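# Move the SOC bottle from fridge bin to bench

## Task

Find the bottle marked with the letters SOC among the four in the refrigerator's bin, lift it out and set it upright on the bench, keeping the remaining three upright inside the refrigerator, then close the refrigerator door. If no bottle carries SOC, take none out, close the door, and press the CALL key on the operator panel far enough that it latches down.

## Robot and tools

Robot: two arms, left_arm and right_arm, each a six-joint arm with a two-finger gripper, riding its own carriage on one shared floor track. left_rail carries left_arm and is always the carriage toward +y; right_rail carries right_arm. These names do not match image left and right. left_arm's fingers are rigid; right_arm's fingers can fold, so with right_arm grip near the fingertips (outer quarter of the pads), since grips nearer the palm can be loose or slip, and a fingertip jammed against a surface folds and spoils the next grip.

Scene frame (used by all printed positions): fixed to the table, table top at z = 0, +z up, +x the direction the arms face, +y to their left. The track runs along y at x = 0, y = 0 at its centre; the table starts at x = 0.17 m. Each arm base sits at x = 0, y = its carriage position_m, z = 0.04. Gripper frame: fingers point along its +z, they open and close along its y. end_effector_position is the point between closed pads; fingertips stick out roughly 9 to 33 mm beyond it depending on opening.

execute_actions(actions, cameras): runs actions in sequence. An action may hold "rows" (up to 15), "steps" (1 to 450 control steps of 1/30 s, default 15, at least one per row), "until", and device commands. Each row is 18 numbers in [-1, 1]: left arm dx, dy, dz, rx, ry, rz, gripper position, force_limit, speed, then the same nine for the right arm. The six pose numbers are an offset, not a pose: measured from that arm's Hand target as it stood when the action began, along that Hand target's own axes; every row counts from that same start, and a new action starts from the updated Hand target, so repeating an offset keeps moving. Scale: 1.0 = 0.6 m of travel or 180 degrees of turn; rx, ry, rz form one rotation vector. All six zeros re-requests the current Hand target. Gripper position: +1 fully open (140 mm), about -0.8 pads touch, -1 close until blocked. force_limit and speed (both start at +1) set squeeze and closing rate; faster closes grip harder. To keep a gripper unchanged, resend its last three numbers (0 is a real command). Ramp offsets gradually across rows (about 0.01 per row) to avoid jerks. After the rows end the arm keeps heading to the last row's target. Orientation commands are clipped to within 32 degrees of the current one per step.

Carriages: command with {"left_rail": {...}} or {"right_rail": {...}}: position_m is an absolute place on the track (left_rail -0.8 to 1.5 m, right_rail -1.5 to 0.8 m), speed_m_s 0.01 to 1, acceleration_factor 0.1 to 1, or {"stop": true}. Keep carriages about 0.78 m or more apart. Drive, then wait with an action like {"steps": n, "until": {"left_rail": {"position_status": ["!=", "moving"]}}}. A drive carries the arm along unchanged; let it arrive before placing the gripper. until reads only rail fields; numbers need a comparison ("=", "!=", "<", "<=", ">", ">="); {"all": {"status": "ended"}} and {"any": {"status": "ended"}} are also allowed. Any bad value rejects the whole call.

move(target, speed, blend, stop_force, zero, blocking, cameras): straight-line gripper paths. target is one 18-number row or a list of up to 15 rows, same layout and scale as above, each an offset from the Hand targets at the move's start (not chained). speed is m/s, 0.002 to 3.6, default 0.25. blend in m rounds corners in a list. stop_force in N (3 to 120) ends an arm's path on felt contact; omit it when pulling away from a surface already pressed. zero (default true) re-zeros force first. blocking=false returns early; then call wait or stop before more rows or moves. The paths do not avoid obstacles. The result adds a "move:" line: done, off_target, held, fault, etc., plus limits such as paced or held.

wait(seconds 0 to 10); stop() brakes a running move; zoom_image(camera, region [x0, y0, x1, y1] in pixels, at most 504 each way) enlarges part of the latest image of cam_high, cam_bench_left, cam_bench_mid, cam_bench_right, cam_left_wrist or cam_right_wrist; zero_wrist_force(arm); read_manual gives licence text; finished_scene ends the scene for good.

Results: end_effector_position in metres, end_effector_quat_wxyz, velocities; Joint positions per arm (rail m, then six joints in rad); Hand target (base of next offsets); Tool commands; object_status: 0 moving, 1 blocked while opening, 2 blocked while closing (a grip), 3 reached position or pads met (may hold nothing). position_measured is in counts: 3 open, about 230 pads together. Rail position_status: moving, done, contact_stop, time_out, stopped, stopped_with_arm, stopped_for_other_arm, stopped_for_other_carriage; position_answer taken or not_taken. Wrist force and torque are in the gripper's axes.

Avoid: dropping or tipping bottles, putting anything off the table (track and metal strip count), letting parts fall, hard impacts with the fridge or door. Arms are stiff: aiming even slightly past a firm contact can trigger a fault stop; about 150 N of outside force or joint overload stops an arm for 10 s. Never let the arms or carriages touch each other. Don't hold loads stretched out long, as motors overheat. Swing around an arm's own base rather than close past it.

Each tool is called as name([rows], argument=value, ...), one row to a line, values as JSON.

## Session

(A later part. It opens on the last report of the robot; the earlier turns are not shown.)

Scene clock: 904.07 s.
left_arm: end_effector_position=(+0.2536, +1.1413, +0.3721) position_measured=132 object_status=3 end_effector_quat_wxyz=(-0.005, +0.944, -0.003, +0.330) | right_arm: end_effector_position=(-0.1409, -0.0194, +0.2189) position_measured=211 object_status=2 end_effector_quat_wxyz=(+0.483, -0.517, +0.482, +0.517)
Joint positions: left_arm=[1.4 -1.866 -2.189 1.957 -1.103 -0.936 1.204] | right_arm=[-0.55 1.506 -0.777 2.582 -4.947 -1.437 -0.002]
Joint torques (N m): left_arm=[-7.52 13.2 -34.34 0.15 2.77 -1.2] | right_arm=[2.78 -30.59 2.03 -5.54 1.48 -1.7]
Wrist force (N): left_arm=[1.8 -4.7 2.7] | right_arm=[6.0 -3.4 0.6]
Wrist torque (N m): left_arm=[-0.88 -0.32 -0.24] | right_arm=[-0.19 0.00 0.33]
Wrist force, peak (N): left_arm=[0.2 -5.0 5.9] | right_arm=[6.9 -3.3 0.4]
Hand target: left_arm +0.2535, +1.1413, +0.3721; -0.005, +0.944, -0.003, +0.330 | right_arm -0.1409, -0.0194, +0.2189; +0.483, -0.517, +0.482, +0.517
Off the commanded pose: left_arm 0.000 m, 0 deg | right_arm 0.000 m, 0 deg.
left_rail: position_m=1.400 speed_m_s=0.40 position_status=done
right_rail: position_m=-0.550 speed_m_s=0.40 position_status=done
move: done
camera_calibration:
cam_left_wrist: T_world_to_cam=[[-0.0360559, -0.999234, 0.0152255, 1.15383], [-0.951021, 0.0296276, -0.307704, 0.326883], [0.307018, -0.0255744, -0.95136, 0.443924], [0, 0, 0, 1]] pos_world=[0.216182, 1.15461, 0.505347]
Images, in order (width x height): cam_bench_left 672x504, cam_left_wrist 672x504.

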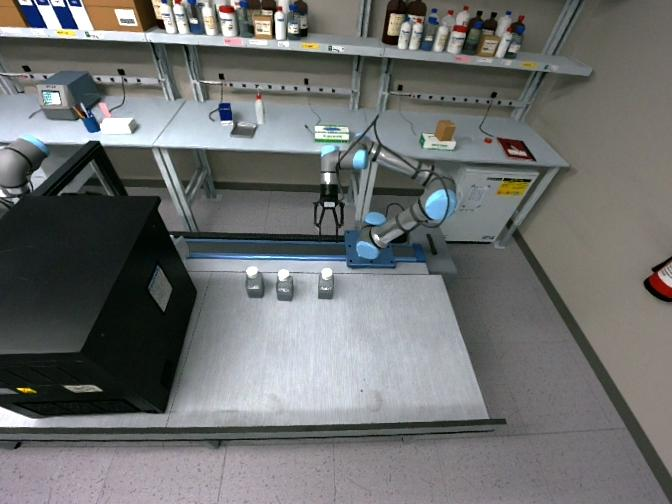

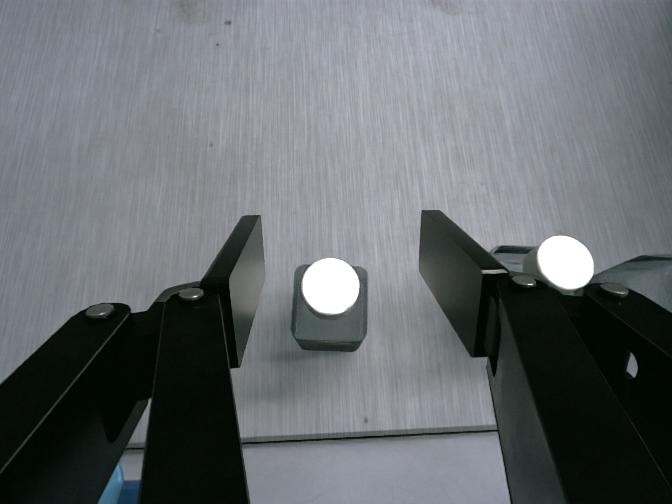

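move(target=[-0.577,0.36,-0.222,0,0.202,0,0.6,-0.2,0,0,0,0,0,0,0,-1,0.6,-0.2], speed=0.35)

execute_actions([
  {"left_rail":{"position_m":0.83,"speed_m_s":0.6},"steps":150,"until":{"all":{"status":"ended"}}},
], cameras=["cam_left_wrist"])

zoom_image(camera="cam_left_wrist", region=[240, 150, 440, 350])

Scene clock: 914.97 s.
left_arm: end_effector_position=(-0.1007, +0.9274, +0.2584) position_measured=53 object_status=3 end_effector_quat_wxyz=(-0.004, +0.794, -0.004, +0.608) | right_arm: end_effector_position=(-0.1409, -0.0194, +0.2189) position_measured=211 object_status=2 end_effector_quat_wxyz=(+0.483, -0.517, +0.482, +0.517)
Joint positions: left_arm=[1.4 -2.491 -1.062 1.426 -0.692 -0.947 0.208] | right_arm=[-0.55 1.506 -0.777 2.582 -4.947 -1.437 -0.002]
Joint torques (N m): left_arm=[4.95 -30.16 -30.84 3.54 -0.53 -0.97] | right_arm=[2.55 -30.14 2.35 -5.36 1.47 -1.38]
Wrist force (N): left_arm=[1.9 -5.0 4.3] | right_arm=[6.0 -3.4 0.5]
Wrist torque (N m): left_arm=[-0.64 -0.31 -0.43] | right_arm=[-0.17 0.01 0.33]
Wrist force, peak (N): left_arm=[4.2 -5.9 3.8] | right_arm=[6.9 -3.4 0.3]
Hand target: left_arm -0.1008, +0.9273, +0.2584; -0.004, +0.794, -0.004, +0.608 | right_arm -0.1409, -0.0194, +0.2189; +0.483, -0.517, +0.482, +0.517
Off the commanded pose: left_arm 0.000 m, 0 deg | right_arm 0.000 m, 0 deg.
left_rail: position_m=1.400 speed_m_s=0.40 position_status=done
right_rail: position_m=-0.550 speed_m_s=0.40 position_status=done
move: done

Scene clock: 917.73 s.
left_arm: end_effector_position=(-0.1008, +0.3573, +0.2584) position_measured=53 object_status=3 end_effector_quat_wxyz=(-0.004, +0.794, -0.004, +0.608) | right_arm: end_effector_position=(-0.1409, -0.0194, +0.2189) position_measured=211 object_status=2 end_effector_quat_wxyz=(+0.483, -0.517, +0.482, +0.517)
Joint positions: left_arm=[0.83 -2.491 -1.062 1.426 -0.691 -0.947 0.207] | right_arm=[-0.55 1.506 -0.777 2.582 -4.947 -1.437 -0.002]
Joint torques (N m): left_arm=[-4.64 -37.34 -26.19 2.4 1.1 -1.17] | right_arm=[3.49 -30.36 2.66 -5.39 1.52 -1.33]
Wrist force (N): left_arm=[2.1 -5.1 4.4] | right_arm=[6.4 -3.1 0.5]
Wrist torque (N m): left_arm=[-0.66 -0.35 -0.42] | right_arm=[-0.13 0.00 0.33]
Wrist force, peak (N): left_arm=[2.2 -5.6 4.4] | right_arm=[7.0 -3.2 0.4]
Hand target: left_arm -0.1008, +0.3573, +0.2584; -0.004, +0.794, -0.004, +0.608 | right_arm -0.1409, -0.0194, +0.2189; +0.483, -0.517, +0.482, +0.517
Tool commands: left_gripper/position=+0.6 left_gripper/force_limit=-0.2 left_gripper/speed=+0.0 right_gripper/position=-1.0 right_gripper/force_limit=+0.6 right_gripper/speed=-0.2
Off the commanded pose: left_arm 0.000 m, 0 deg | right_arm 0.000 m, 0 deg.
left_rail: position_m=0.830 speed_m_s=0.60 position_status=done
right_rail: position_m=-0.550 speed_m_s=0.40 position_status=done
camera_calibration:
cam_left_wrist: T_world_to_cam=[[-0.0449983, -0.998936, -0.0101198, 0.364928], [-0.583059, 0.0344876, -0.811698, 0.143716], [0.811183, -0.0306246, -0.58399, 0.382182], [0, 0, 0, 1]] pos_world=[-0.209803, 0.371287, 0.343537]
Images, in order (width x height): cam_left_wrist 672x504.

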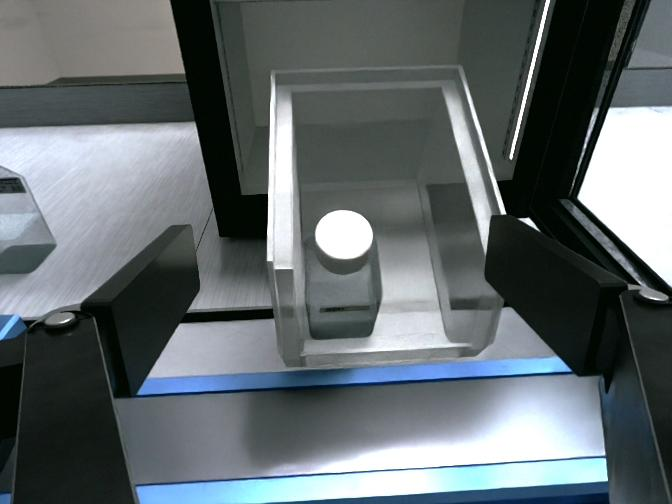

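Scaled by 2.520 from the camera's 672x504 image, which has a finer 960x720 frame.

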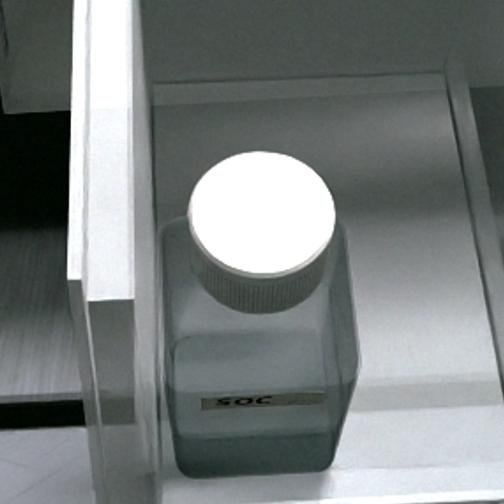

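move(target=[-0.028,0.015,0.165,0,-0.115,0,-0.15,-0.2,0,0,0,0,0,0,0,-1,0.6,-0.2], speed=0.2, cameras=["cam_left_wrist"])

zoom_image(camera="cam_left_wrist", region=[220, 0, 520, 330])

Scene clock: 925.17 s.
left_arm: end_effector_position=(-0.0096, +0.3486, +0.2163) position_measured=148 object_status=3 end_effector_quat_wxyz=(-0.005, +0.890, -0.003, +0.455) | right_arm: end_effector_position=(-0.1409, -0.0194, +0.2189) position_measured=211 object_status=2 end_effector_quat_wxyz=(+0.483, -0.517, +0.482, +0.517)
Joint positions: left_arm=[0.83 -2.313 -1.339 1.729 -1.206 -0.934 0.576] | right_arm=[-0.55 1.506 -0.777 2.582 -4.947 -1.437 -0.002]
Joint torques (N m): left_arm=[5.07 -40.1 -8.69 -3.45 0.11 1.46] | right_arm=[3.46 -30.04 2.37 -5.34 1.48 -1.2]
Wrist force (N): left_arm=[1.7 -4.9 3.6] | right_arm=[6.5 -3.3 0.5]
Wrist torque (N m): left_arm=[-0.80 -0.25 -0.46] | right_arm=[-0.17 -0.03 0.33]
Wrist force, peak (N): left_arm=[2.1 -5.3 4.5] | right_arm=[7.0 -3.3 0.4]
Hand target: left_arm -0.0096, +0.3486, +0.2162; -0.005, +0.890, -0.003, +0.455 | right_arm -0.1409, -0.0194, +0.2189; +0.483, -0.517, +0.482, +0.517
Off the commanded pose: left_arm 0.000 m, 0 deg | right_arm 0.000 m, 0 deg.
left_rail: position_m=0.830 speed_m_s=0.60 position_status=done
right_rail: position_m=-0.550 speed_m_s=0.40 position_status=done
move: done
camera_calibration:
cam_left_wrist: T_world_to_cam=[[-0.0418313, -0.999112, 0.00504932, 0.356678], [-0.832356, 0.0320531, -0.553314, 0.105478], [0.552661, -0.0273487, -0.832957, 0.333601], [0, 0, 0, 1]] pos_world=[-0.0816527, 0.362104, 0.334437]
Images, in order (width x height): cam_left_wrist 672x504.

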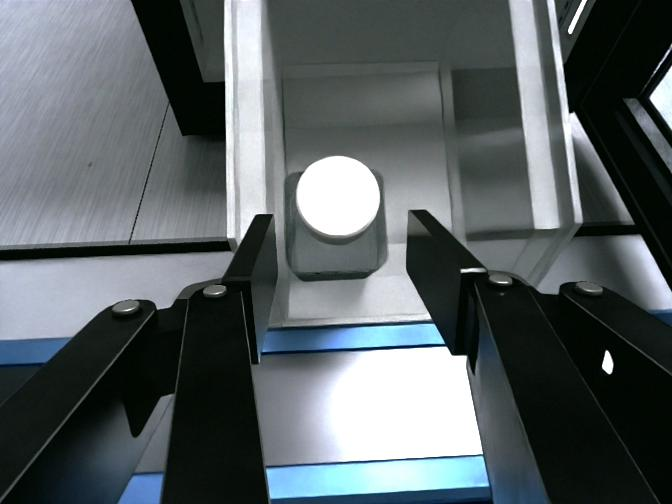

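Scaled by 1.527 from the camera's 672x504 image, which has a finer 960x720 frame.

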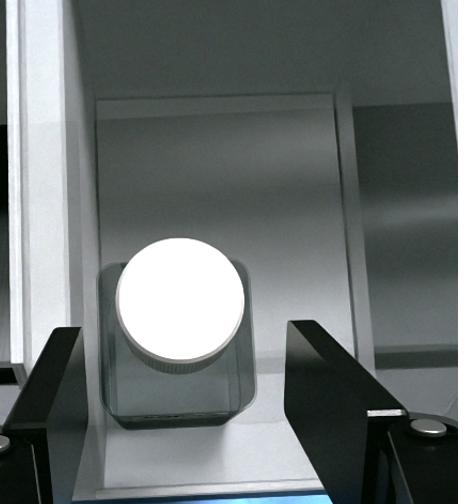

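move([
  [-0.003,0.004,0.09,0,0,0,-0.15,-0.2,0,0,0,0,0,0,0,-1,0.6,-0.2],
  [-0.006,0.004,0.175,0,0,0,-0.15,-0.2,0,0,0,0,0,0,0,-1,0.6,-0.2],
], speed=0.06, stop_force=9)

execute_actions([
  {"rows":[[0,0,0,0,0,0,-1,-0.1,-0.6,0,0,0,0,0,0,-1,0.6,-0.2]],"steps":45},
  {"rows":[[0,0,0,0,0,0,-0.98,0.2,-0.6,0,0,0,0,0,0,-1,0.6,-0.2]],"steps":20},
], cameras=["cam_left_wrist"])

Scene clock: 932.07 s.
left_arm: end_effector_position=(+0.0734, +0.3468, +0.1518) position_measured=148 object_status=3 end_effector_quat_wxyz=(-0.005, +0.890, -0.003, +0.455) | right_arm: end_effector_position=(-0.1409, -0.0194, +0.2189) position_measured=211 object_status=2 end_effector_quat_wxyz=(+0.483, -0.517, +0.482, +0.517)
Joint positions: left_arm=[0.83 -2.185 -1.341 1.936 -1.488 -0.85 0.7] | right_arm=[-0.55 1.506 -0.777 2.582 -4.947 -1.437 -0.002]
Joint torques (N m): left_arm=[5.02 -18.3 -6.21 -3.87 2.64 1.36] | right_arm=[4.3 -30.04 2.27 -5.3 1.43 -1.15]
Wrist force (N): left_arm=[2.1 -4.9 3.7] | right_arm=[6.6 -3.3 0.2]
Wrist torque (N m): left_arm=[-0.81 -0.34 -0.44] | right_arm=[-0.19 0.00 0.33]
Wrist force, peak (N): left_arm=[1.7 -5.4 3.7] | right_arm=[6.9 -3.4 0.4]
Hand target: left_arm +0.0734, +0.3468, +0.1518; -0.005, +0.890, -0.003, +0.455 | right_arm -0.1409, -0.0194, +0.2189; +0.483, -0.517, +0.482, +0.517
Off the commanded pose: left_arm 0.000 m, 0 deg | right_arm 0.000 m, 0 deg.
left_rail: position_m=0.830 speed_m_s=0.60 position_status=done
right_rail: position_m=-0.550 speed_m_s=0.40 position_status=done
move: done

Scene clock: 934.43 s.
left_arm: end_effector_position=(+0.0734, +0.3468, +0.1518) position_measured=158 object_status=2 end_effector_quat_wxyz=(-0.005, +0.890, -0.003, +0.455) | right_arm: end_effector_position=(-0.1409, -0.0194, +0.2189) position_measured=211 object_status=2 end_effector_quat_wxyz=(+0.483, -0.517, +0.482, +0.517)
Joint positions: left_arm=[0.83 -2.185 -1.341 1.936 -1.488 -0.85 0.7] | right_arm=[-0.55 1.506 -0.777 2.582 -4.947 -1.437 -0.002]
Joint torques (N m): left_arm=[5.93 -18.54 -7.48 -0.31 0.84 1.2] | right_arm=[4.52 -30.16 2.09 -5.26 1.51 -1.04]
Wrist force (N): left_arm=[4.9 -5.0 -7.2] | right_arm=[7.2 -3.8 0.3]
Wrist torque (N m): left_arm=[-0.77 -0.44 -0.42] | right_arm=[-0.17 -0.05 0.33]
Wrist force, peak (N): left_arm=[6.1 -5.3 -8.8] | right_arm=[7.2 -3.8 0.3]
Hand target: left_arm +0.0734, +0.3468, +0.1518; -0.005, +0.890, -0.003, +0.455 | right_arm -0.1409, -0.0194, +0.2189; +0.483, -0.517, +0.482, +0.517
Off the commanded pose: left_arm 0.000 m, 0 deg | right_arm 0.000 m, 0 deg.
left_rail: position_m=0.830 speed_m_s=0.60 position_status=done
right_rail: position_m=-0.550 speed_m_s=0.40 position_status=done
camera_calibration:
cam_left_wrist: T_world_to_cam=[[-0.0418275, -0.999112, 0.00506152, 0.358578], [-0.832479, 0.0320493, -0.55313, 0.139025], [0.552476, -0.0273496, -0.83308, 0.234014], [0, 0, 0, 1]] pos_world=[0.00144651, 0.360204, 0.270036]
Images, in order (width x height): cam_left_wrist 672x504.

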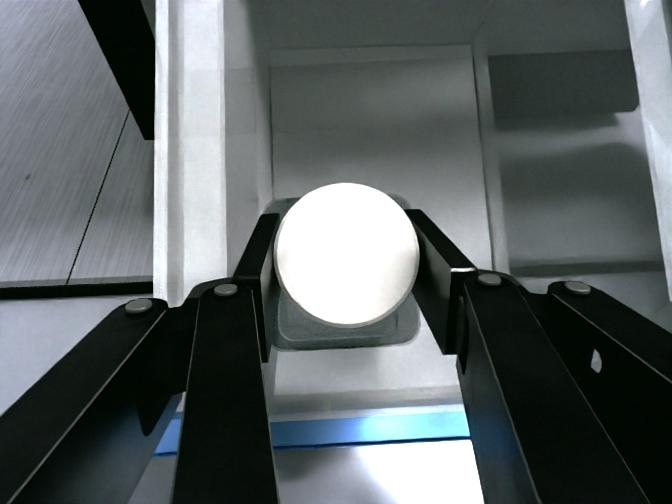

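move([
  [0.067,0,-0.192,0,0,0,-0.98,0.2,-0.6,0,0,0,0,0,0,-1,0.6,-0.2],
  [0.25,0,-0.365,0,0,0,-0.98,0.2,-0.6,0,0,0,0,0,0,-1,0.6,-0.2],
], speed=[0.07,0.12], blend=[0.02,0], cameras=["cam_left_wrist"])

execute_actions([
  {"left_rail":{"position_m":1.5,"speed_m_s":0.4},"steps":150,"until":{"all":{"status":"ended"}}},
])

move([
  [0.114,-0.35,0.46,0,-0.1,0,-0.98,0.2,-0.6,0,0,0,0,0,0,-1,0.6,-0.2],
  [0.046,-0.45,0.674,0,-0.187,0,-0.98,0.2,-0.6,0,0,0,0,0,0,-1,0.6,-0.2],
], speed=[0.25,0.15], blend=[0.03,0], cameras=["cam_left_wrist"])

Scene clock: 944.27 s.
left_arm: end_effector_position=(-0.0163, +0.3442, +0.4015) position_measured=159 object_status=2 end_effector_quat_wxyz=(-0.004, +0.890, -0.003, +0.455) | right_arm: end_effector_position=(-0.1409, -0.0194, +0.2189) position_measured=211 object_status=2 end_effector_quat_wxyz=(+0.483, -0.517, +0.482, +0.517)
Joint positions: left_arm=[0.83 -2.316 -1.389 1.308 -0.733 -0.937 0.574] | right_arm=[-0.55 1.506 -0.777 2.582 -4.947 -1.437 -0.002]
Joint torques (N m): left_arm=[-8.26 -20.78 -33.28 2.21 0.53 -1.03] | right_arm=[4.42 -30.34 2.53 -5.26 1.43 -0.84]
Wrist force (N): left_arm=[-1.6 -4.9 5.6] | right_arm=[6.5 -3.3 0.5]
Wrist torque (N m): left_arm=[-0.81 -0.27 -0.35] | right_arm=[-0.18 0.00 0.33]
Wrist force, peak (N): left_arm=[5.7 -5.6 -7.7] | right_arm=[7.1 -4.0 0.5]
Hand target: left_arm -0.0163, +0.3442, +0.4016; -0.005, +0.890, -0.003, +0.455 | right_arm -0.1409, -0.0194, +0.2189; +0.483, -0.517, +0.482, +0.517
Off the commanded pose: left_arm 0.000 m, 0 deg | right_arm 0.000 m, 0 deg.
left_rail: position_m=0.830 speed_m_s=0.60 position_status=done
right_rail: position_m=-0.550 speed_m_s=0.40 position_status=done
move: done
camera_calibration:
cam_left_wrist: T_world_to_cam=[[-0.041966, -0.999106, 0.00508808, 0.350935], [-0.832472, 0.0321499, -0.553133, 0.202518], [0.552475, -0.0274485, -0.833077, 0.491553], [0, 0, 0, 1]] pos_world=[-0.0882527, 0.357603, 0.519736]
Images, in order (width x height): cam_left_wrist 672x504.

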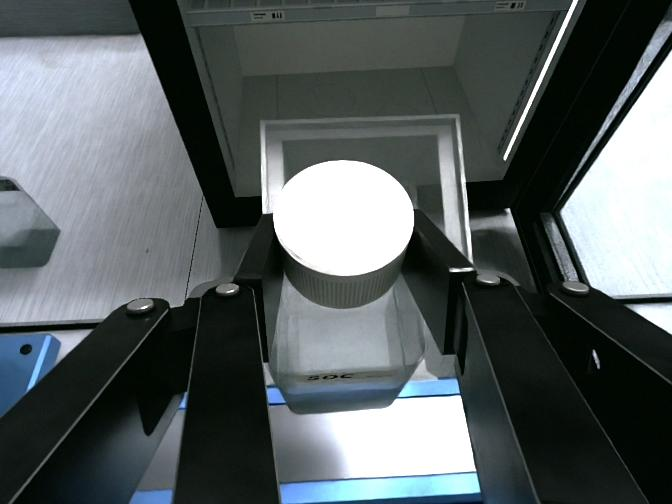

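Scene clock: 947.30 s.
left_arm: end_effector_position=(-0.0163, +1.0142, +0.4016) position_measured=159 object_status=2 end_effector_quat_wxyz=(-0.005, +0.890, -0.003, +0.455) | right_arm: end_effector_position=(-0.1409, -0.0194, +0.2189) position_measured=211 object_status=2 end_effector_quat_wxyz=(+0.483, -0.517, +0.482, +0.517)
Joint positions: left_arm=[1.5 -2.316 -1.389 1.308 -0.732 -0.937 0.573] | right_arm=[-0.55 1.506 -0.777 2.582 -4.947 -1.437 -0.002]
Joint torques (N m): left_arm=[-4.47 -22.87 -28.74 0.72 2.2 -0.93] | right_arm=[5.55 -29.67 2.79 -5.39 1.31 -0.84]
Wrist force (N): left_arm=[-1.6 -4.8 5.6] | right_arm=[6.6 -3.3 0.4]
Wrist torque (N m): left_arm=[-0.80 -0.28 -0.34] | right_arm=[-0.16 0.00 0.33]
Wrist force, peak (N): left_arm=[-1.6 -5.8 5.6] | right_arm=[6.8 -3.4 0.5]
Hand target: left_arm -0.0163, +1.0142, +0.4016; -0.005, +0.890, -0.003, +0.455 | right_arm -0.1409, -0.0194, +0.2189; +0.483, -0.517, +0.482, +0.517
Tool commands: left_gripper/position=-0.98 left_gripper/force_limit=+0.2 left_gripper/speed=-0.6 right_gripper/position=-1.0 right_gripper/force_limit=+0.6 right_gripper/speed=-0.2
Off the commanded pose: left_arm 0.000 m, 0 deg | right_arm 0.000 m, 0 deg.
left_rail: position_m=1.500 speed_m_s=0.40 position_status=done
right_rail: position_m=-0.550 speed_m_s=0.40 position_status=done

Scene clock: 950.57 s.
left_arm: end_effector_position=(+0.3282, +1.2858, +0.1903) position_measured=159 object_status=2 end_effector_quat_wxyz=(-0.005, +0.984, -0.002, +0.178) | right_arm: end_effector_position=(-0.1409, -0.0194, +0.2189) position_measured=211 object_status=2 end_effector_quat_wxyz=(+0.483, -0.517, +0.482, +0.517)
Joint positions: left_arm=[1.5 -1.228 -2.054 2.335 -1.967 -1.231 1.938] | right_arm=[-0.55 1.506 -0.777 2.582 -4.947 -1.437 -0.002]
Joint torques (N m): left_arm=[5.49 7.32 -36.68 -6.7 -0.12 1.21] | right_arm=[5.48 -30.03 2.86 -5.42 1.24 -0.77]
Wrist force (N): left_arm=[0.2 -5.0 5.7] | right_arm=[6.1 -3.4 0.6]
Wrist torque (N m): left_arm=[-1.00 -0.15 -0.21] | right_arm=[-0.17 -0.01 0.33]
Wrist force, peak (N): left_arm=[0.1 -5.6 7.1] | right_arm=[6.7 -3.4 0.5]
Hand target: left_arm +0.3283, +1.2858, +0.1903; -0.005, +0.984, -0.002, +0.178 | right_arm -0.1409, -0.0194, +0.2189; +0.483, -0.517, +0.482, +0.517
Off the commanded pose: left_arm 0.000 m, 0 deg | right_arm 0.000 m, 0 deg.
left_rail: position_m=1.500 speed_m_s=0.40 position_status=done
right_rail: position_m=-0.550 speed_m_s=0.40 position_status=done
move: done
camera_calibration:
cam_left_wrist: T_world_to_cam=[[-0.0260875, -0.999363, 0.0243429, 1.2988], [-0.999659, 0.0261151, 0.000817899, 0.29948], [-0.00145309, -0.0243132, -0.999703, 0.360614], [0, 0, 0, 1]] pos_world=[0.333785, 1.29892, 0.328645]
Images, in order (width x height): cam_left_wrist 672x504.

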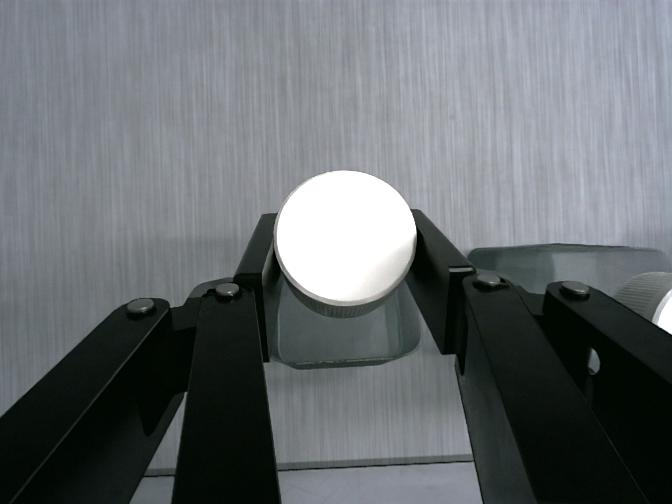

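move(target=[0.012,0,-0.031,0,0.117,0,-0.98,0.2,-0.6,0,0,0,0,0,0,-1,0.6,-0.2], speed=0.12, cameras=["cam_left_wrist","cam_bench_left"])

zoom_image(camera="cam_bench_left", region=[225, 220, 425, 320])

Scene clock: 962.50 s.
left_arm: end_effector_position=(+0.3285, +1.2856, +0.2102) position_measured=159 object_status=2 end_effector_quat_wxyz=(-0.005, +0.935, -0.003, +0.355) | right_arm: end_effector_position=(-0.1409, -0.0194, +0.2189) position_measured=211 object_status=2 end_effector_quat_wxyz=(+0.483, -0.517, +0.482, +0.517)
Joint positions: left_arm=[1.5 -1.623 -2.271 2.474 -1.718 -0.847 1.504] | right_arm=[-0.55 1.506 -0.777 2.582 -4.947 -1.437 -0.002]
Joint torques (N m): left_arm=[-7.84 -5.04 -13.19 -1.04 3.87 -1.21] | right_arm=[6.11 -29.19 3 -5.47 1.14 -0.59]
Wrist force (N): left_arm=[-1.2 -4.6 5.9] | right_arm=[6.1 -3.5 0.6]
Wrist torque (N m): left_arm=[-0.84 -0.21 -0.25] | right_arm=[-0.20 0.01 0.33]
Wrist force, peak (N): left_arm=[0.0 -5.5 5.9] | right_arm=[6.9 -3.4 0.3]
Hand target: left_arm +0.3285, +1.2856, +0.2102; -0.005, +0.935, -0.003, +0.355 | right_arm -0.1409, -0.0194, +0.2189; +0.483, -0.517, +0.482, +0.517
Off the commanded pose: left_arm 0.000 m, 0 deg | right_arm 0.000 m, 0 deg.
left_rail: position_m=1.500 speed_m_s=0.40 position_status=done
right_rail: position_m=-0.550 speed_m_s=0.40 position_status=done
move: done
camera_calibration:
cam_left_wrist: T_world_to_cam=[[-0.0373947, -0.999211, 0.0133746, 1.30385], [-0.933232, 0.0301335, -0.358009, 0.348171], [0.357324, -0.0258692, -0.933622, 0.250689], [0, 0, 0, 1]] pos_world=[0.284104, 1.29881, 0.341259]
Images, in order (width x height): cam_bench_left 672x504, cam_left_wrist 672x504.

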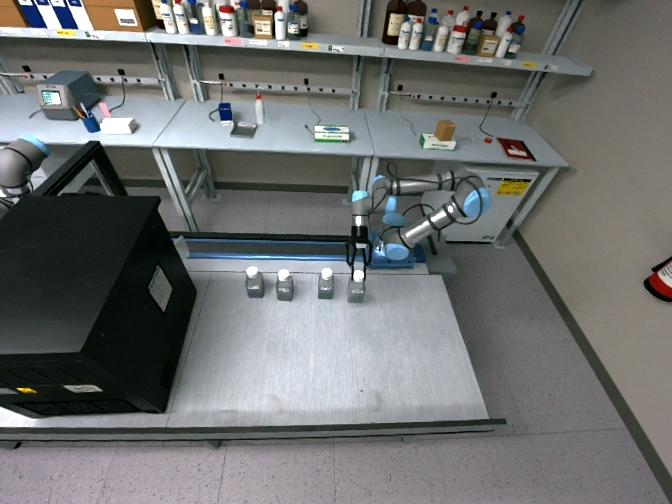

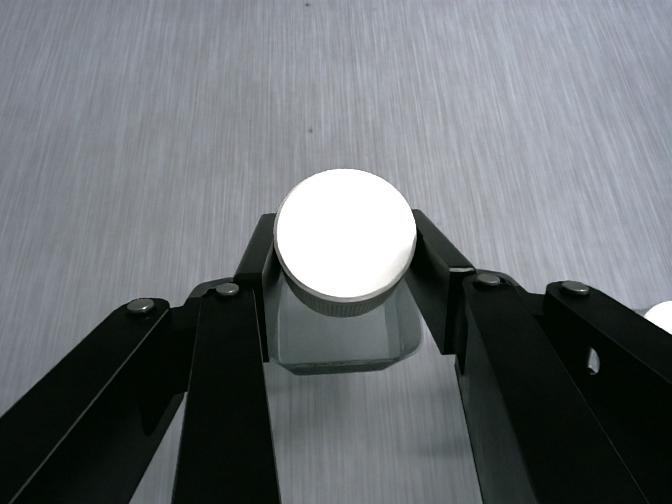

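Scaled by 2.520 from the camera's 672x504 image, which has a finer 960x720 frame.

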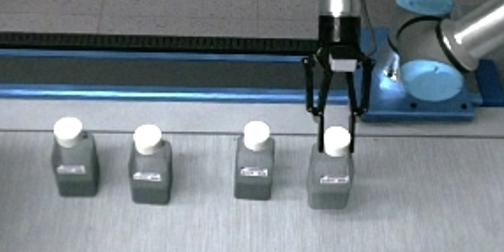

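move(target=[-0.066,0,0.075,0,0,0,-0.98,0.2,-0.6,0,0,0,0,0,0,-1,0.6,-0.2], speed=0.02, stop_force=4, cameras=["cam_left_wrist"])

Scene clock: 971.27 s.
left_arm: end_effector_position=(+0.3286, +1.2862, +0.1680) position_measured=159 object_status=2 end_effector_quat_wxyz=(-0.005, +0.935, -0.003, +0.355) | right_arm: end_effector_position=(-0.1409, -0.0194, +0.2189) position_measured=211 object_status=2 end_effector_quat_wxyz=(+0.483, -0.517, +0.482, +0.517)
Joint positions: left_arm=[1.5 -1.623 -2.227 2.573 -1.861 -0.847 1.503] | right_arm=[-0.55 1.506 -0.777 2.582 -4.947 -1.437 -0.002]
Joint torques (N m): left_arm=[-8.23 -6.66 -35.02 -0.77 3.01 -0.85] | right_arm=[6.54 -29.33 3.34 -5.56 0.96 -0.4]
Wrist force (N): left_arm=[-2.5 -5.1 5.8] | right_arm=[6.5 -3.4 0.5]
Wrist torque (N m): left_arm=[-0.95 0.06 -0.28] | right_arm=[-0.19 0.01 0.33]
Wrist force, peak (N): left_arm=[21.9 -9.9 -7.4] | right_arm=[6.8 -3.4 0.5]
Hand target: left_arm +0.3286, +1.2862, +0.1680; -0.005, +0.935, -0.003, +0.355 (not the last commanded pose) | right_arm -0.1409, -0.0194, +0.2189; +0.483, -0.517, +0.482, +0.517
Off the commanded pose: left_arm 0.018 m, 0 deg | right_arm 0.000 m, 0 deg.
left_rail: position_m=1.500 speed_m_s=0.40 position_status=done
right_rail: position_m=-0.550 speed_m_s=0.40 position_status=done
move: contact (left_arm)
camera_calibration:
cam_left_wrist: T_world_to_cam=[[-0.037363, -0.999214, 0.0132707, 1.30504], [-0.933106, 0.0301319, -0.358336, 0.33311], [0.357654, -0.0257715, -0.933499, 0.211048], [0, 0, 0, 1]] pos_world=[0.284105, 1.29941, 0.29906]
Images, in order (width x height): cam_left_wrist 672x504.

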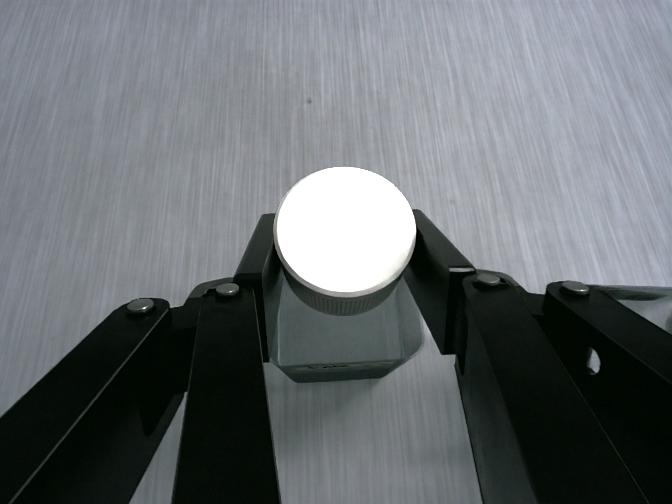

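move([
  [0,0,0,0,0,0,-0.03,0.2,-0.9,0,0,0,0,0,0,-1,0.6,-0.2],
  [0,0,-0.12,0,0,0,-0.03,0.2,-0.9,0,0,0,0,0,0,-1,0.6,-0.2],
  [0.05,0,-0.35,0,0.03,0,-0.03,0.2,-0.9,0,0,0,0,0,0,-1,0.6,-0.2],
  [-0.178,0.4437,-0.675,0,0.07,0,-0.03,0.2,-0.9,0,0,0,0,0,0,-1,0.6,-0.2],
], speed=[0.05,0.08,0.2,0.3], blend=[0,0.01,0.04,0], cameras=["cam_bench_left"])

execute_actions([
  {"left_rail":{"position_m":0.83,"speed_m_s":0.6},"rows":[[0,0,0,0,0,0,0.5,0,0,0,0,0,0,0,0,-1,0.6,-0.2]],"steps":150,"until":{"all":{"status":"ended"}}},
], cameras=["cam_left_wrist"])

Scene clock: 992.53 s.
left_arm: end_effector_position=(-0.0206, +1.0181, +0.3971) position_measured=132 object_status=3 end_effector_quat_wxyz=(-0.004, +0.890, -0.003, +0.455) | right_arm: end_effector_position=(-0.1409, -0.0194, +0.2189) position_measured=211 object_status=2 end_effector_quat_wxyz=(+0.483, -0.517, +0.482, +0.517)
Joint positions: left_arm=[1.5 -2.327 -1.392 1.322 -0.738 -0.944 0.564] | right_arm=[-0.55 1.506 -0.777 2.582 -4.947 -1.437 -0.002]
Joint torques (N m): left_arm=[4.66 -19.21 -33.45 1.81 -0.05 -1.09] | right_arm=[7.06 -28.94 4.28 -5.6 0.74 -0.11]
Wrist force (N): left_arm=[1.0 -5.6 3.4] | right_arm=[5.9 -3.4 0.6]
Wrist torque (N m): left_arm=[-0.94 -0.09 -0.35] | right_arm=[-0.19 0.02 0.33]
Wrist force, peak (N): left_arm=[-2.4 -5.4 6.0] | right_arm=[7.0 -3.3 0.4]
Hand target: left_arm -0.0206, +1.0181, +0.3971; -0.005, +0.890, -0.003, +0.455 | right_arm -0.1409, -0.0194, +0.2189; +0.483, -0.517, +0.482, +0.517
Off the commanded pose: left_arm 0.000 m, 0 deg | right_arm 0.000 m, 0 deg.
left_rail: position_m=1.500 speed_m_s=0.40 position_status=done
right_rail: position_m=-0.550 speed_m_s=0.40 position_status=done
move: done
Images, in order (width x height): cam_bench_left 672x504.

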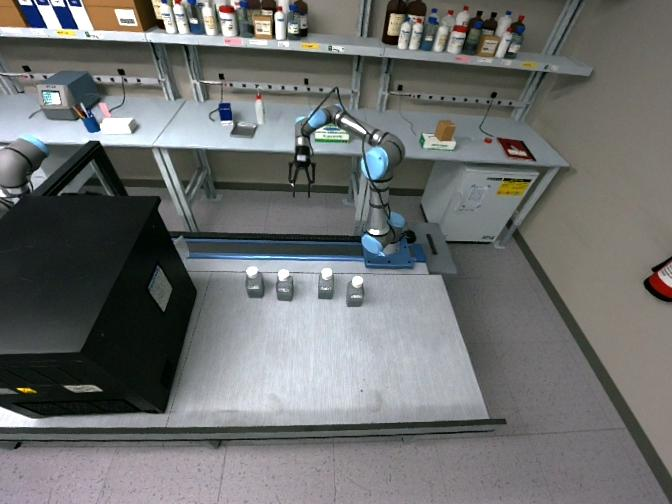

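Scene clock: 995.50 s.
left_arm: end_effector_position=(-0.0206, +0.3481, +0.3971) position_measured=66 object_status=3 end_effector_quat_wxyz=(-0.005, +0.890, -0.003, +0.455) | right_arm: end_effector_position=(-0.1409, -0.0194, +0.2189) position_measured=211 object_status=2 end_effector_quat_wxyz=(+0.483, -0.517, +0.482, +0.517)
Joint positions: left_arm=[0.83 -2.327 -1.392 1.322 -0.738 -0.944 0.564] | right_arm=[-0.55 1.506 -0.777 2.582 -4.947 -1.437 -0.002]
Joint torques (N m): left_arm=[0.79 -34.24 -28.08 0.28 1.68 -0.96] | right_arm=[7.68 -29.32 3.83 -5.69 0.61 -0.1]
Wrist force (N): left_arm=[0.8 -5.7 3.5] | right_arm=[6.8 -3.3 0.3]
Wrist torque (N m): left_arm=[-0.97 -0.05 -0.35] | right_arm=[-0.18 -0.05 0.33]
Wrist force, peak (N): left_arm=[0.8 -6.4 3.7] | right_arm=[6.9 -3.3 0.3]
Hand target: left_arm -0.0206, +0.3481, +0.3971; -0.005, +0.890, -0.003, +0.455 | right_arm -0.1409, -0.0194, +0.2189; +0.483, -0.517, +0.482, +0.517
Off the commanded pose: left_arm 0.000 m, 0 deg | right_arm 0.000 m, 0 deg.
left_rail: position_m=0.830 speed_m_s=0.60 position_status=done
right_rail: position_m=-0.550 speed_m_s=0.40 position_status=done
camera_calibration:
cam_left_wrist: T_world_to_cam=[[-0.0417708, -0.999115, 0.00496969, 0.354757], [-0.832358, 0.0320469, -0.553312, 0.19652], [0.552662, -0.0272488, -0.83296, 0.490256], [0, 0, 0, 1]] pos_world=[-0.092553, 0.361504, 0.515337]
Images, in order (width x height): cam_left_wrist 672x504.

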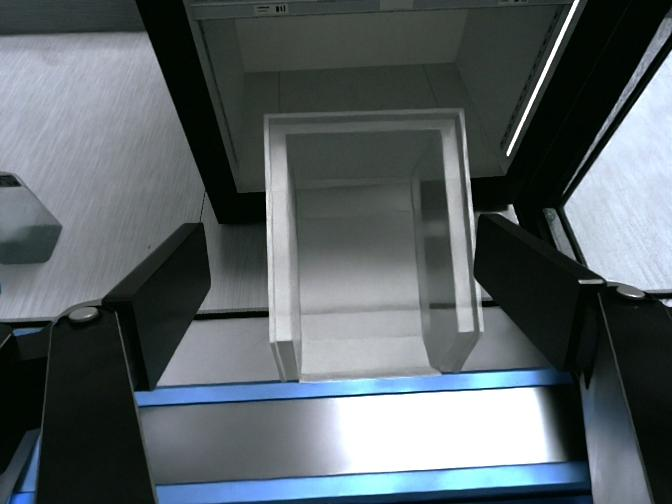

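move(target=[-0.058,-0.0717,0.324,0,-0.134,0,-0.3,0,0,0,0,0,0,0,0,-1,0.6,-0.2], speed=0.2, cameras=["cam_left_wrist"])

Scene clock: 1008.00 s.
left_arm: end_effector_position=(+0.1167, +0.3924, +0.2557) position_measured=167 object_status=3 end_effector_quat_wxyz=(-0.005, +0.966, -0.002, +0.259) | right_arm: end_effector_position=(-0.1409, -0.0194, +0.2189) position_measured=211 object_status=2 end_effector_quat_wxyz=(+0.483, -0.517, +0.482, +0.517)
Joint positions: left_arm=[0.83 -1.966 -1.713 1.908 -1.537 -1.094 1.125] | right_arm=[-0.55 1.506 -0.777 2.582 -4.947 -1.437 -0.002]
Joint torques (N m): left_arm=[4.91 -26.88 -10.86 -5.06 0.16 1.53] | right_arm=[7.92 -29 4.65 -5.72 0.48 0.17]
Wrist force (N): left_arm=[0.7 -5.3 2.7] | right_arm=[6.5 -3.3 0.5]
Wrist torque (N m): left_arm=[-1.06 -0.08 -0.29] | right_arm=[-0.18 -0.01 0.33]
Wrist force, peak (N): left_arm=[1.3 -5.9 3.9] | right_arm=[6.8 -3.5 0.5]
Hand target: left_arm +0.1167, +0.3924, +0.2556; -0.005, +0.966, -0.002, +0.259 | right_arm -0.1409, -0.0194, +0.2189; +0.483, -0.517, +0.482, +0.517
Off the commanded pose: left_arm 0.000 m, 0 deg | right_arm 0.000 m, 0 deg.
left_rail: position_m=0.830 speed_m_s=0.60 position_status=done
right_rail: position_m=-0.550 speed_m_s=0.40 position_status=done
move: done
camera_calibration:
cam_left_wrist: T_world_to_cam=[[-0.0316217, -0.999303, 0.0198557, 0.40057], [-0.985901, 0.0279194, -0.164986, 0.151361], [0.164317, -0.0247929, -0.986096, 0.381287], [0, 0, 0, 1]] pos_world=[0.099242, 0.405518, 0.393004]
Images, in order (width x height): cam_left_wrist 672x504.

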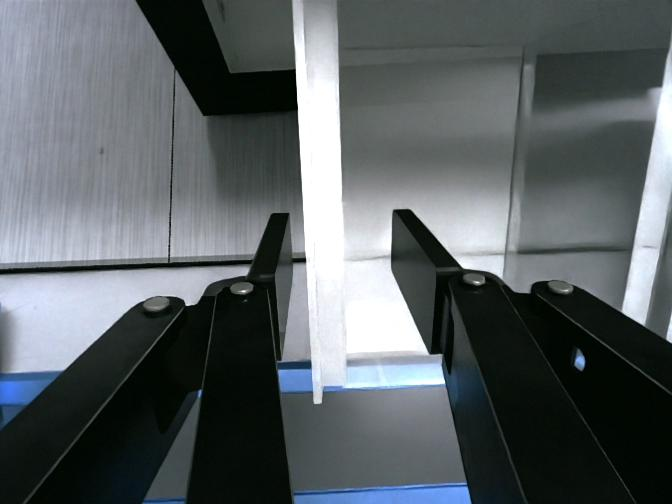

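move([
  [0,-0.01,0,0,0,0,-0.3,0,0,0,0,0,0,0,0,-1,0.6,-0.2],
  [0,-0.01,0.125,0,0,0,-0.3,0,0,0,0,0,0,0,0,-1,0.6,-0.2],
], speed=0.06, stop_force=8, cameras=["cam_left_wrist"])

Scene clock: 1014.40 s.
left_arm: end_effector_position=(+0.1543, +0.3990, +0.1908) position_measured=167 object_status=3 end_effector_quat_wxyz=(-0.005, +0.966, -0.002, +0.259) | right_arm: end_effector_position=(-0.1409, -0.0194, +0.2189) position_measured=211 object_status=2 end_effector_quat_wxyz=(+0.483, -0.517, +0.482, +0.517)
Joint positions: left_arm=[0.83 -1.887 -1.687 2.069 -1.765 -1.078 1.213] | right_arm=[-0.55 1.506 -0.777 2.582 -4.947 -1.437 -0.002]
Joint torques (N m): left_arm=[5.42 -6.08 -9.63 -5.42 2.64 1.39] | right_arm=[7.7 -28.44 4.68 -5.86 0.28 0.33]
Wrist force (N): left_arm=[0.4 -5.6 2.7] | right_arm=[6.2 -3.4 0.5]
Wrist torque (N m): left_arm=[-1.13 0.00 -0.28] | right_arm=[-0.19 0.00 0.33]
Wrist force, peak (N): left_arm=[0.7 -6.0 2.4] | right_arm=[6.8 -3.3 0.5]
Hand target: left_arm +0.1543, +0.3990, +0.1908; -0.005, +0.966, -0.002, +0.259 | right_arm -0.1409, -0.0194, +0.2189; +0.483, -0.517, +0.482, +0.517
Off the commanded pose: left_arm 0.000 m, 0 deg | right_arm 0.000 m, 0 deg.
left_rail: position_m=0.830 speed_m_s=0.60 position_status=done
right_rail: position_m=-0.550 speed_m_s=0.40 position_status=done
move: done
camera_calibration:
cam_left_wrist: T_world_to_cam=[[-0.0317176, -0.9993, 0.0198451, 0.409758], [-0.98593, 0.0280206, -0.164794, 0.177436], [0.164123, -0.0247927, -0.986128, 0.311314], [0, 0, 0, 1]] pos_world=[0.136842, 0.412218, 0.328104]
Images, in order (width x height): cam_left_wrist 672x504.

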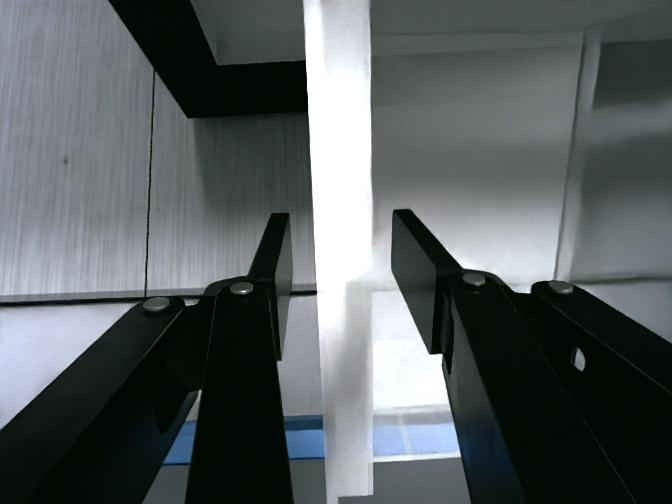

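move(target=[0,0.002,0.078,0,0,0,-0.3,0,0,0,0,0,0,0,0,-1,0.6,-0.2], speed=0.05, stop_force=8)

execute_actions([
  {"rows":[[0,0,0,0,0,0,-1,0.4,-0.5,0,0,0,0,0,0,-1,0.6,-0.2]],"steps":45},
], cameras=["cam_left_wrist"])

Scene clock: 1021.10 s.
left_arm: end_effector_position=(+0.1777, +0.3982, +0.1502) position_measured=167 object_status=3 end_effector_quat_wxyz=(-0.005, +0.966, -0.002, +0.259) | right_arm: end_effector_position=(-0.1409, -0.0194, +0.2189) position_measured=211 object_status=2 end_effector_quat_wxyz=(+0.483, -0.517, +0.482, +0.517)
Joint positions: left_arm=[0.83 -1.832 -1.634 2.144 -1.923 -1.068 1.274] | right_arm=[-0.55 1.506 -0.777 2.582 -4.947 -1.437 -0.002]
Joint torques (N m): left_arm=[5.26 -7.83 -8.53 -5.55 2.56 1.43] | right_arm=[8.1 -29.28 4.82 -5.86 0.23 0.47]
Wrist force (N): left_arm=[0.7 -5.4 2.7] | right_arm=[5.8 -3.3 0.7]
Wrist torque (N m): left_arm=[-1.06 -0.05 -0.30] | right_arm=[-0.16 0.04 0.33]
Wrist force, peak (N): left_arm=[0.7 -5.7 3.0] | right_arm=[6.8 -3.3 0.5]
Hand target: left_arm +0.1777, +0.3982, +0.1502; -0.005, +0.966, -0.002, +0.259 | right_arm -0.1409, -0.0194, +0.2189; +0.483, -0.517, +0.482, +0.517
Off the commanded pose: left_arm 0.000 m, 0 deg | right_arm 0.000 m, 0 deg.
left_rail: position_m=0.830 speed_m_s=0.60 position_status=done
right_rail: position_m=-0.550 speed_m_s=0.40 position_status=done
move: done

Scene clock: 1022.80 s.
left_arm: end_effector_position=(+0.1777, +0.3982, +0.1502) position_measured=203 object_status=2 end_effector_quat_wxyz=(-0.005, +0.966, -0.002, +0.259) | right_arm: end_effector_position=(-0.1409, -0.0194, +0.2189) position_measured=211 object_status=2 end_effector_quat_wxyz=(+0.483, -0.517, +0.482, +0.517)
Joint positions: left_arm=[0.83 -1.832 -1.634 2.144 -1.923 -1.068 1.274] | right_arm=[-0.55 1.506 -0.777 2.582 -4.947 -1.437 -0.002]
Joint torques (N m): left_arm=[1.17 -9.69 -12.46 1.8 -0.29 1.33] | right_arm=[8.2 -28.66 4.71 -5.97 0.33 0.45]
Wrist force (N): left_arm=[3.5 -2.4 -4.4] | right_arm=[6.1 -3.1 0.7]
Wrist torque (N m): left_arm=[-2.33 -0.34 -0.81] | right_arm=[-0.15 0.04 0.33]
Wrist force, peak (N): left_arm=[0.7 -6.5 2.5] | right_arm=[7.1 -3.2 0.5]
Hand target: left_arm +0.1777, +0.3982, +0.1502; -0.005, +0.966, -0.002, +0.259 | right_arm -0.1409, -0.0194, +0.2189; +0.483, -0.517, +0.482, +0.517
Off the commanded pose: left_arm 0.000 m, 0 deg | right_arm 0.000 m, 0 deg.
left_rail: position_m=0.830 speed_m_s=0.60 position_status=done
right_rail: position_m=-0.550 speed_m_s=0.40 position_status=done
camera_calibration:
cam_left_wrist: T_world_to_cam=[[-0.0317176, -0.9993, 0.0198451, 0.410507], [-0.98593, 0.0280206, -0.164794, 0.193838], [0.164123, -0.0247927, -0.986128, 0.267417], [0, 0, 0, 1]] pos_world=[0.160242, 0.411418, 0.287504]
Images, in order (width x height): cam_left_wrist 672x504.

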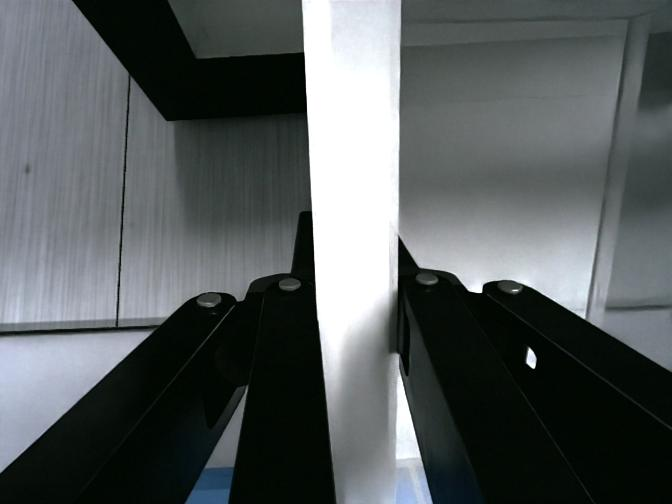

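move([
  [-0.022,0,-0.128,0,0,0,-1,0.4,-0.5,0,0,0,0,0,0,-1,0.6,-0.2],
  [0.024,0,-0.467,0,0,0,-1,0.4,-0.5,0,0,0,0,0,0,-1,0.6,-0.2],
], speed=[0.05,0.12], blend=[0.02,0], cameras=["cam_left_wrist","cam_bench_mid","cam_right_wrist","cam_bench_left"])

Scene clock: 1031.77 s.
left_arm: end_effector_position=(+0.0499, +0.3957, +0.3999) position_measured=210 object_status=2 end_effector_quat_wxyz=(-0.005, +0.966, -0.002, +0.259) | right_arm: end_effector_position=(-0.1409, -0.0194, +0.2189) position_measured=211 object_status=2 end_effector_quat_wxyz=(+0.483, -0.517, +0.482, +0.517)
Joint positions: left_arm=[0.83 -2.11 -1.691 1.502 -1.085 -1.131 0.97] | right_arm=[-0.55 1.506 -0.777 2.582 -4.947 -1.437 -0.002]
Joint torques (N m): left_arm=[-8.42 -8.23 -35.28 0.21 0.61 -1.27] | right_arm=[8.9 -28.51 5.28 -5.66 0.12 0.58]
Wrist force (N): left_arm=[-1.6 -5.5 6.0] | right_arm=[6.6 -3.0 0.4]
Wrist torque (N m): left_arm=[-0.91 -0.08 -0.07] | right_arm=[-0.16 -0.03 0.33]
Wrist force, peak (N): left_arm=[5.2 -5.6 7.4] | right_arm=[7.2 -3.1 0.5]
Hand target: left_arm +0.0499, +0.3957, +0.4000; -0.005, +0.966, -0.002, +0.259 | right_arm -0.1409, -0.0194, +0.2189; +0.483, -0.517, +0.482, +0.517
Off the commanded pose: left_arm 0.000 m, 0 deg | right_arm 0.000 m, 0 deg.
left_rail: position_m=0.830 speed_m_s=0.60 position_status=done
right_rail: position_m=-0.550 speed_m_s=0.40 position_status=done
move: done
camera_calibration:
cam_left_wrist: T_world_to_cam=[[-0.0317156, -0.9993, 0.0198455, 0.398899], [-0.98593, 0.0280185, -0.164794, 0.109059], [0.164123, -0.0247928, -0.986128, 0.534564], [0, 0, 0, 1]] pos_world=[0.0324417, 0.408818, 0.537204]
cam_right_wrist: T_world_to_cam=[[-0.992612, -0.10225, -0.0653228, -0.129528], [-0.0248005, -0.356028, 0.934146, -0.215584], [-0.118773, 0.928864, 0.350862, 0.0699926], [0, 0, 0, 1]] pos_world=[-0.125605, -0.155012, 0.168368]
Images, in order (width x height): cam_bench_left 672x504, cam_bench_mid 672x504, cam_left_wrist 672x504, cam_right_wrist 672x504.

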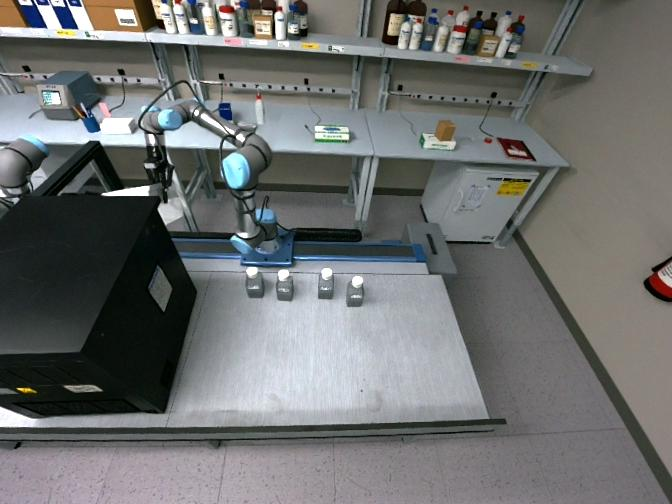

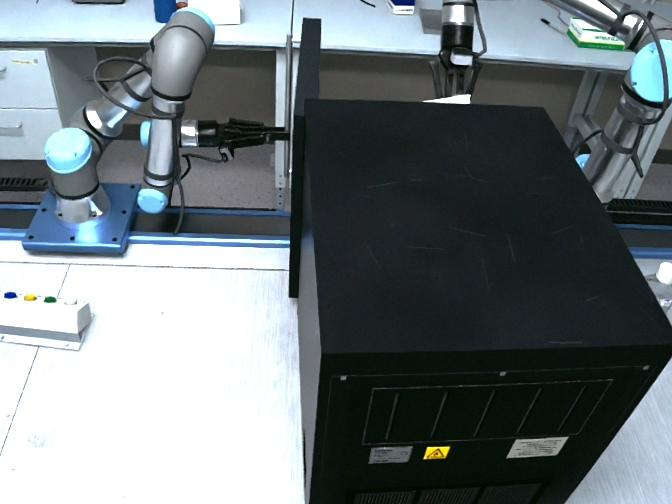

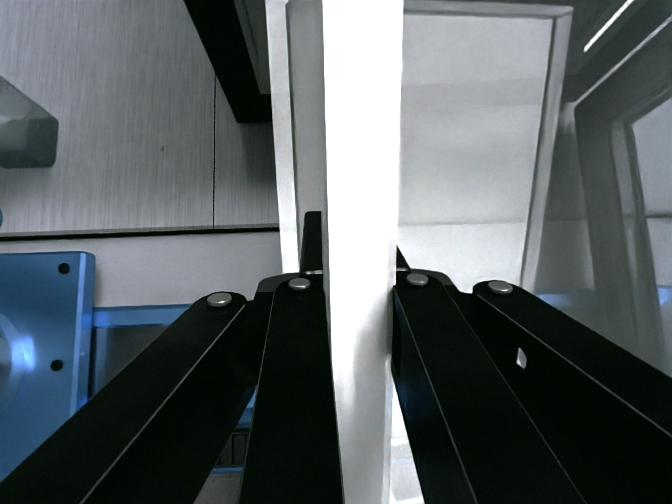

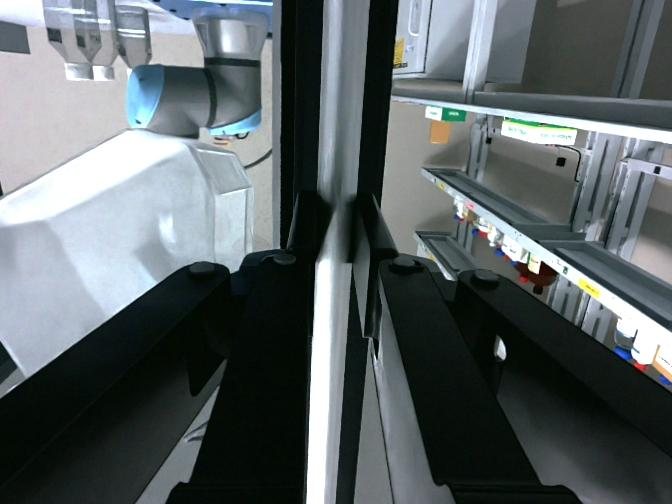

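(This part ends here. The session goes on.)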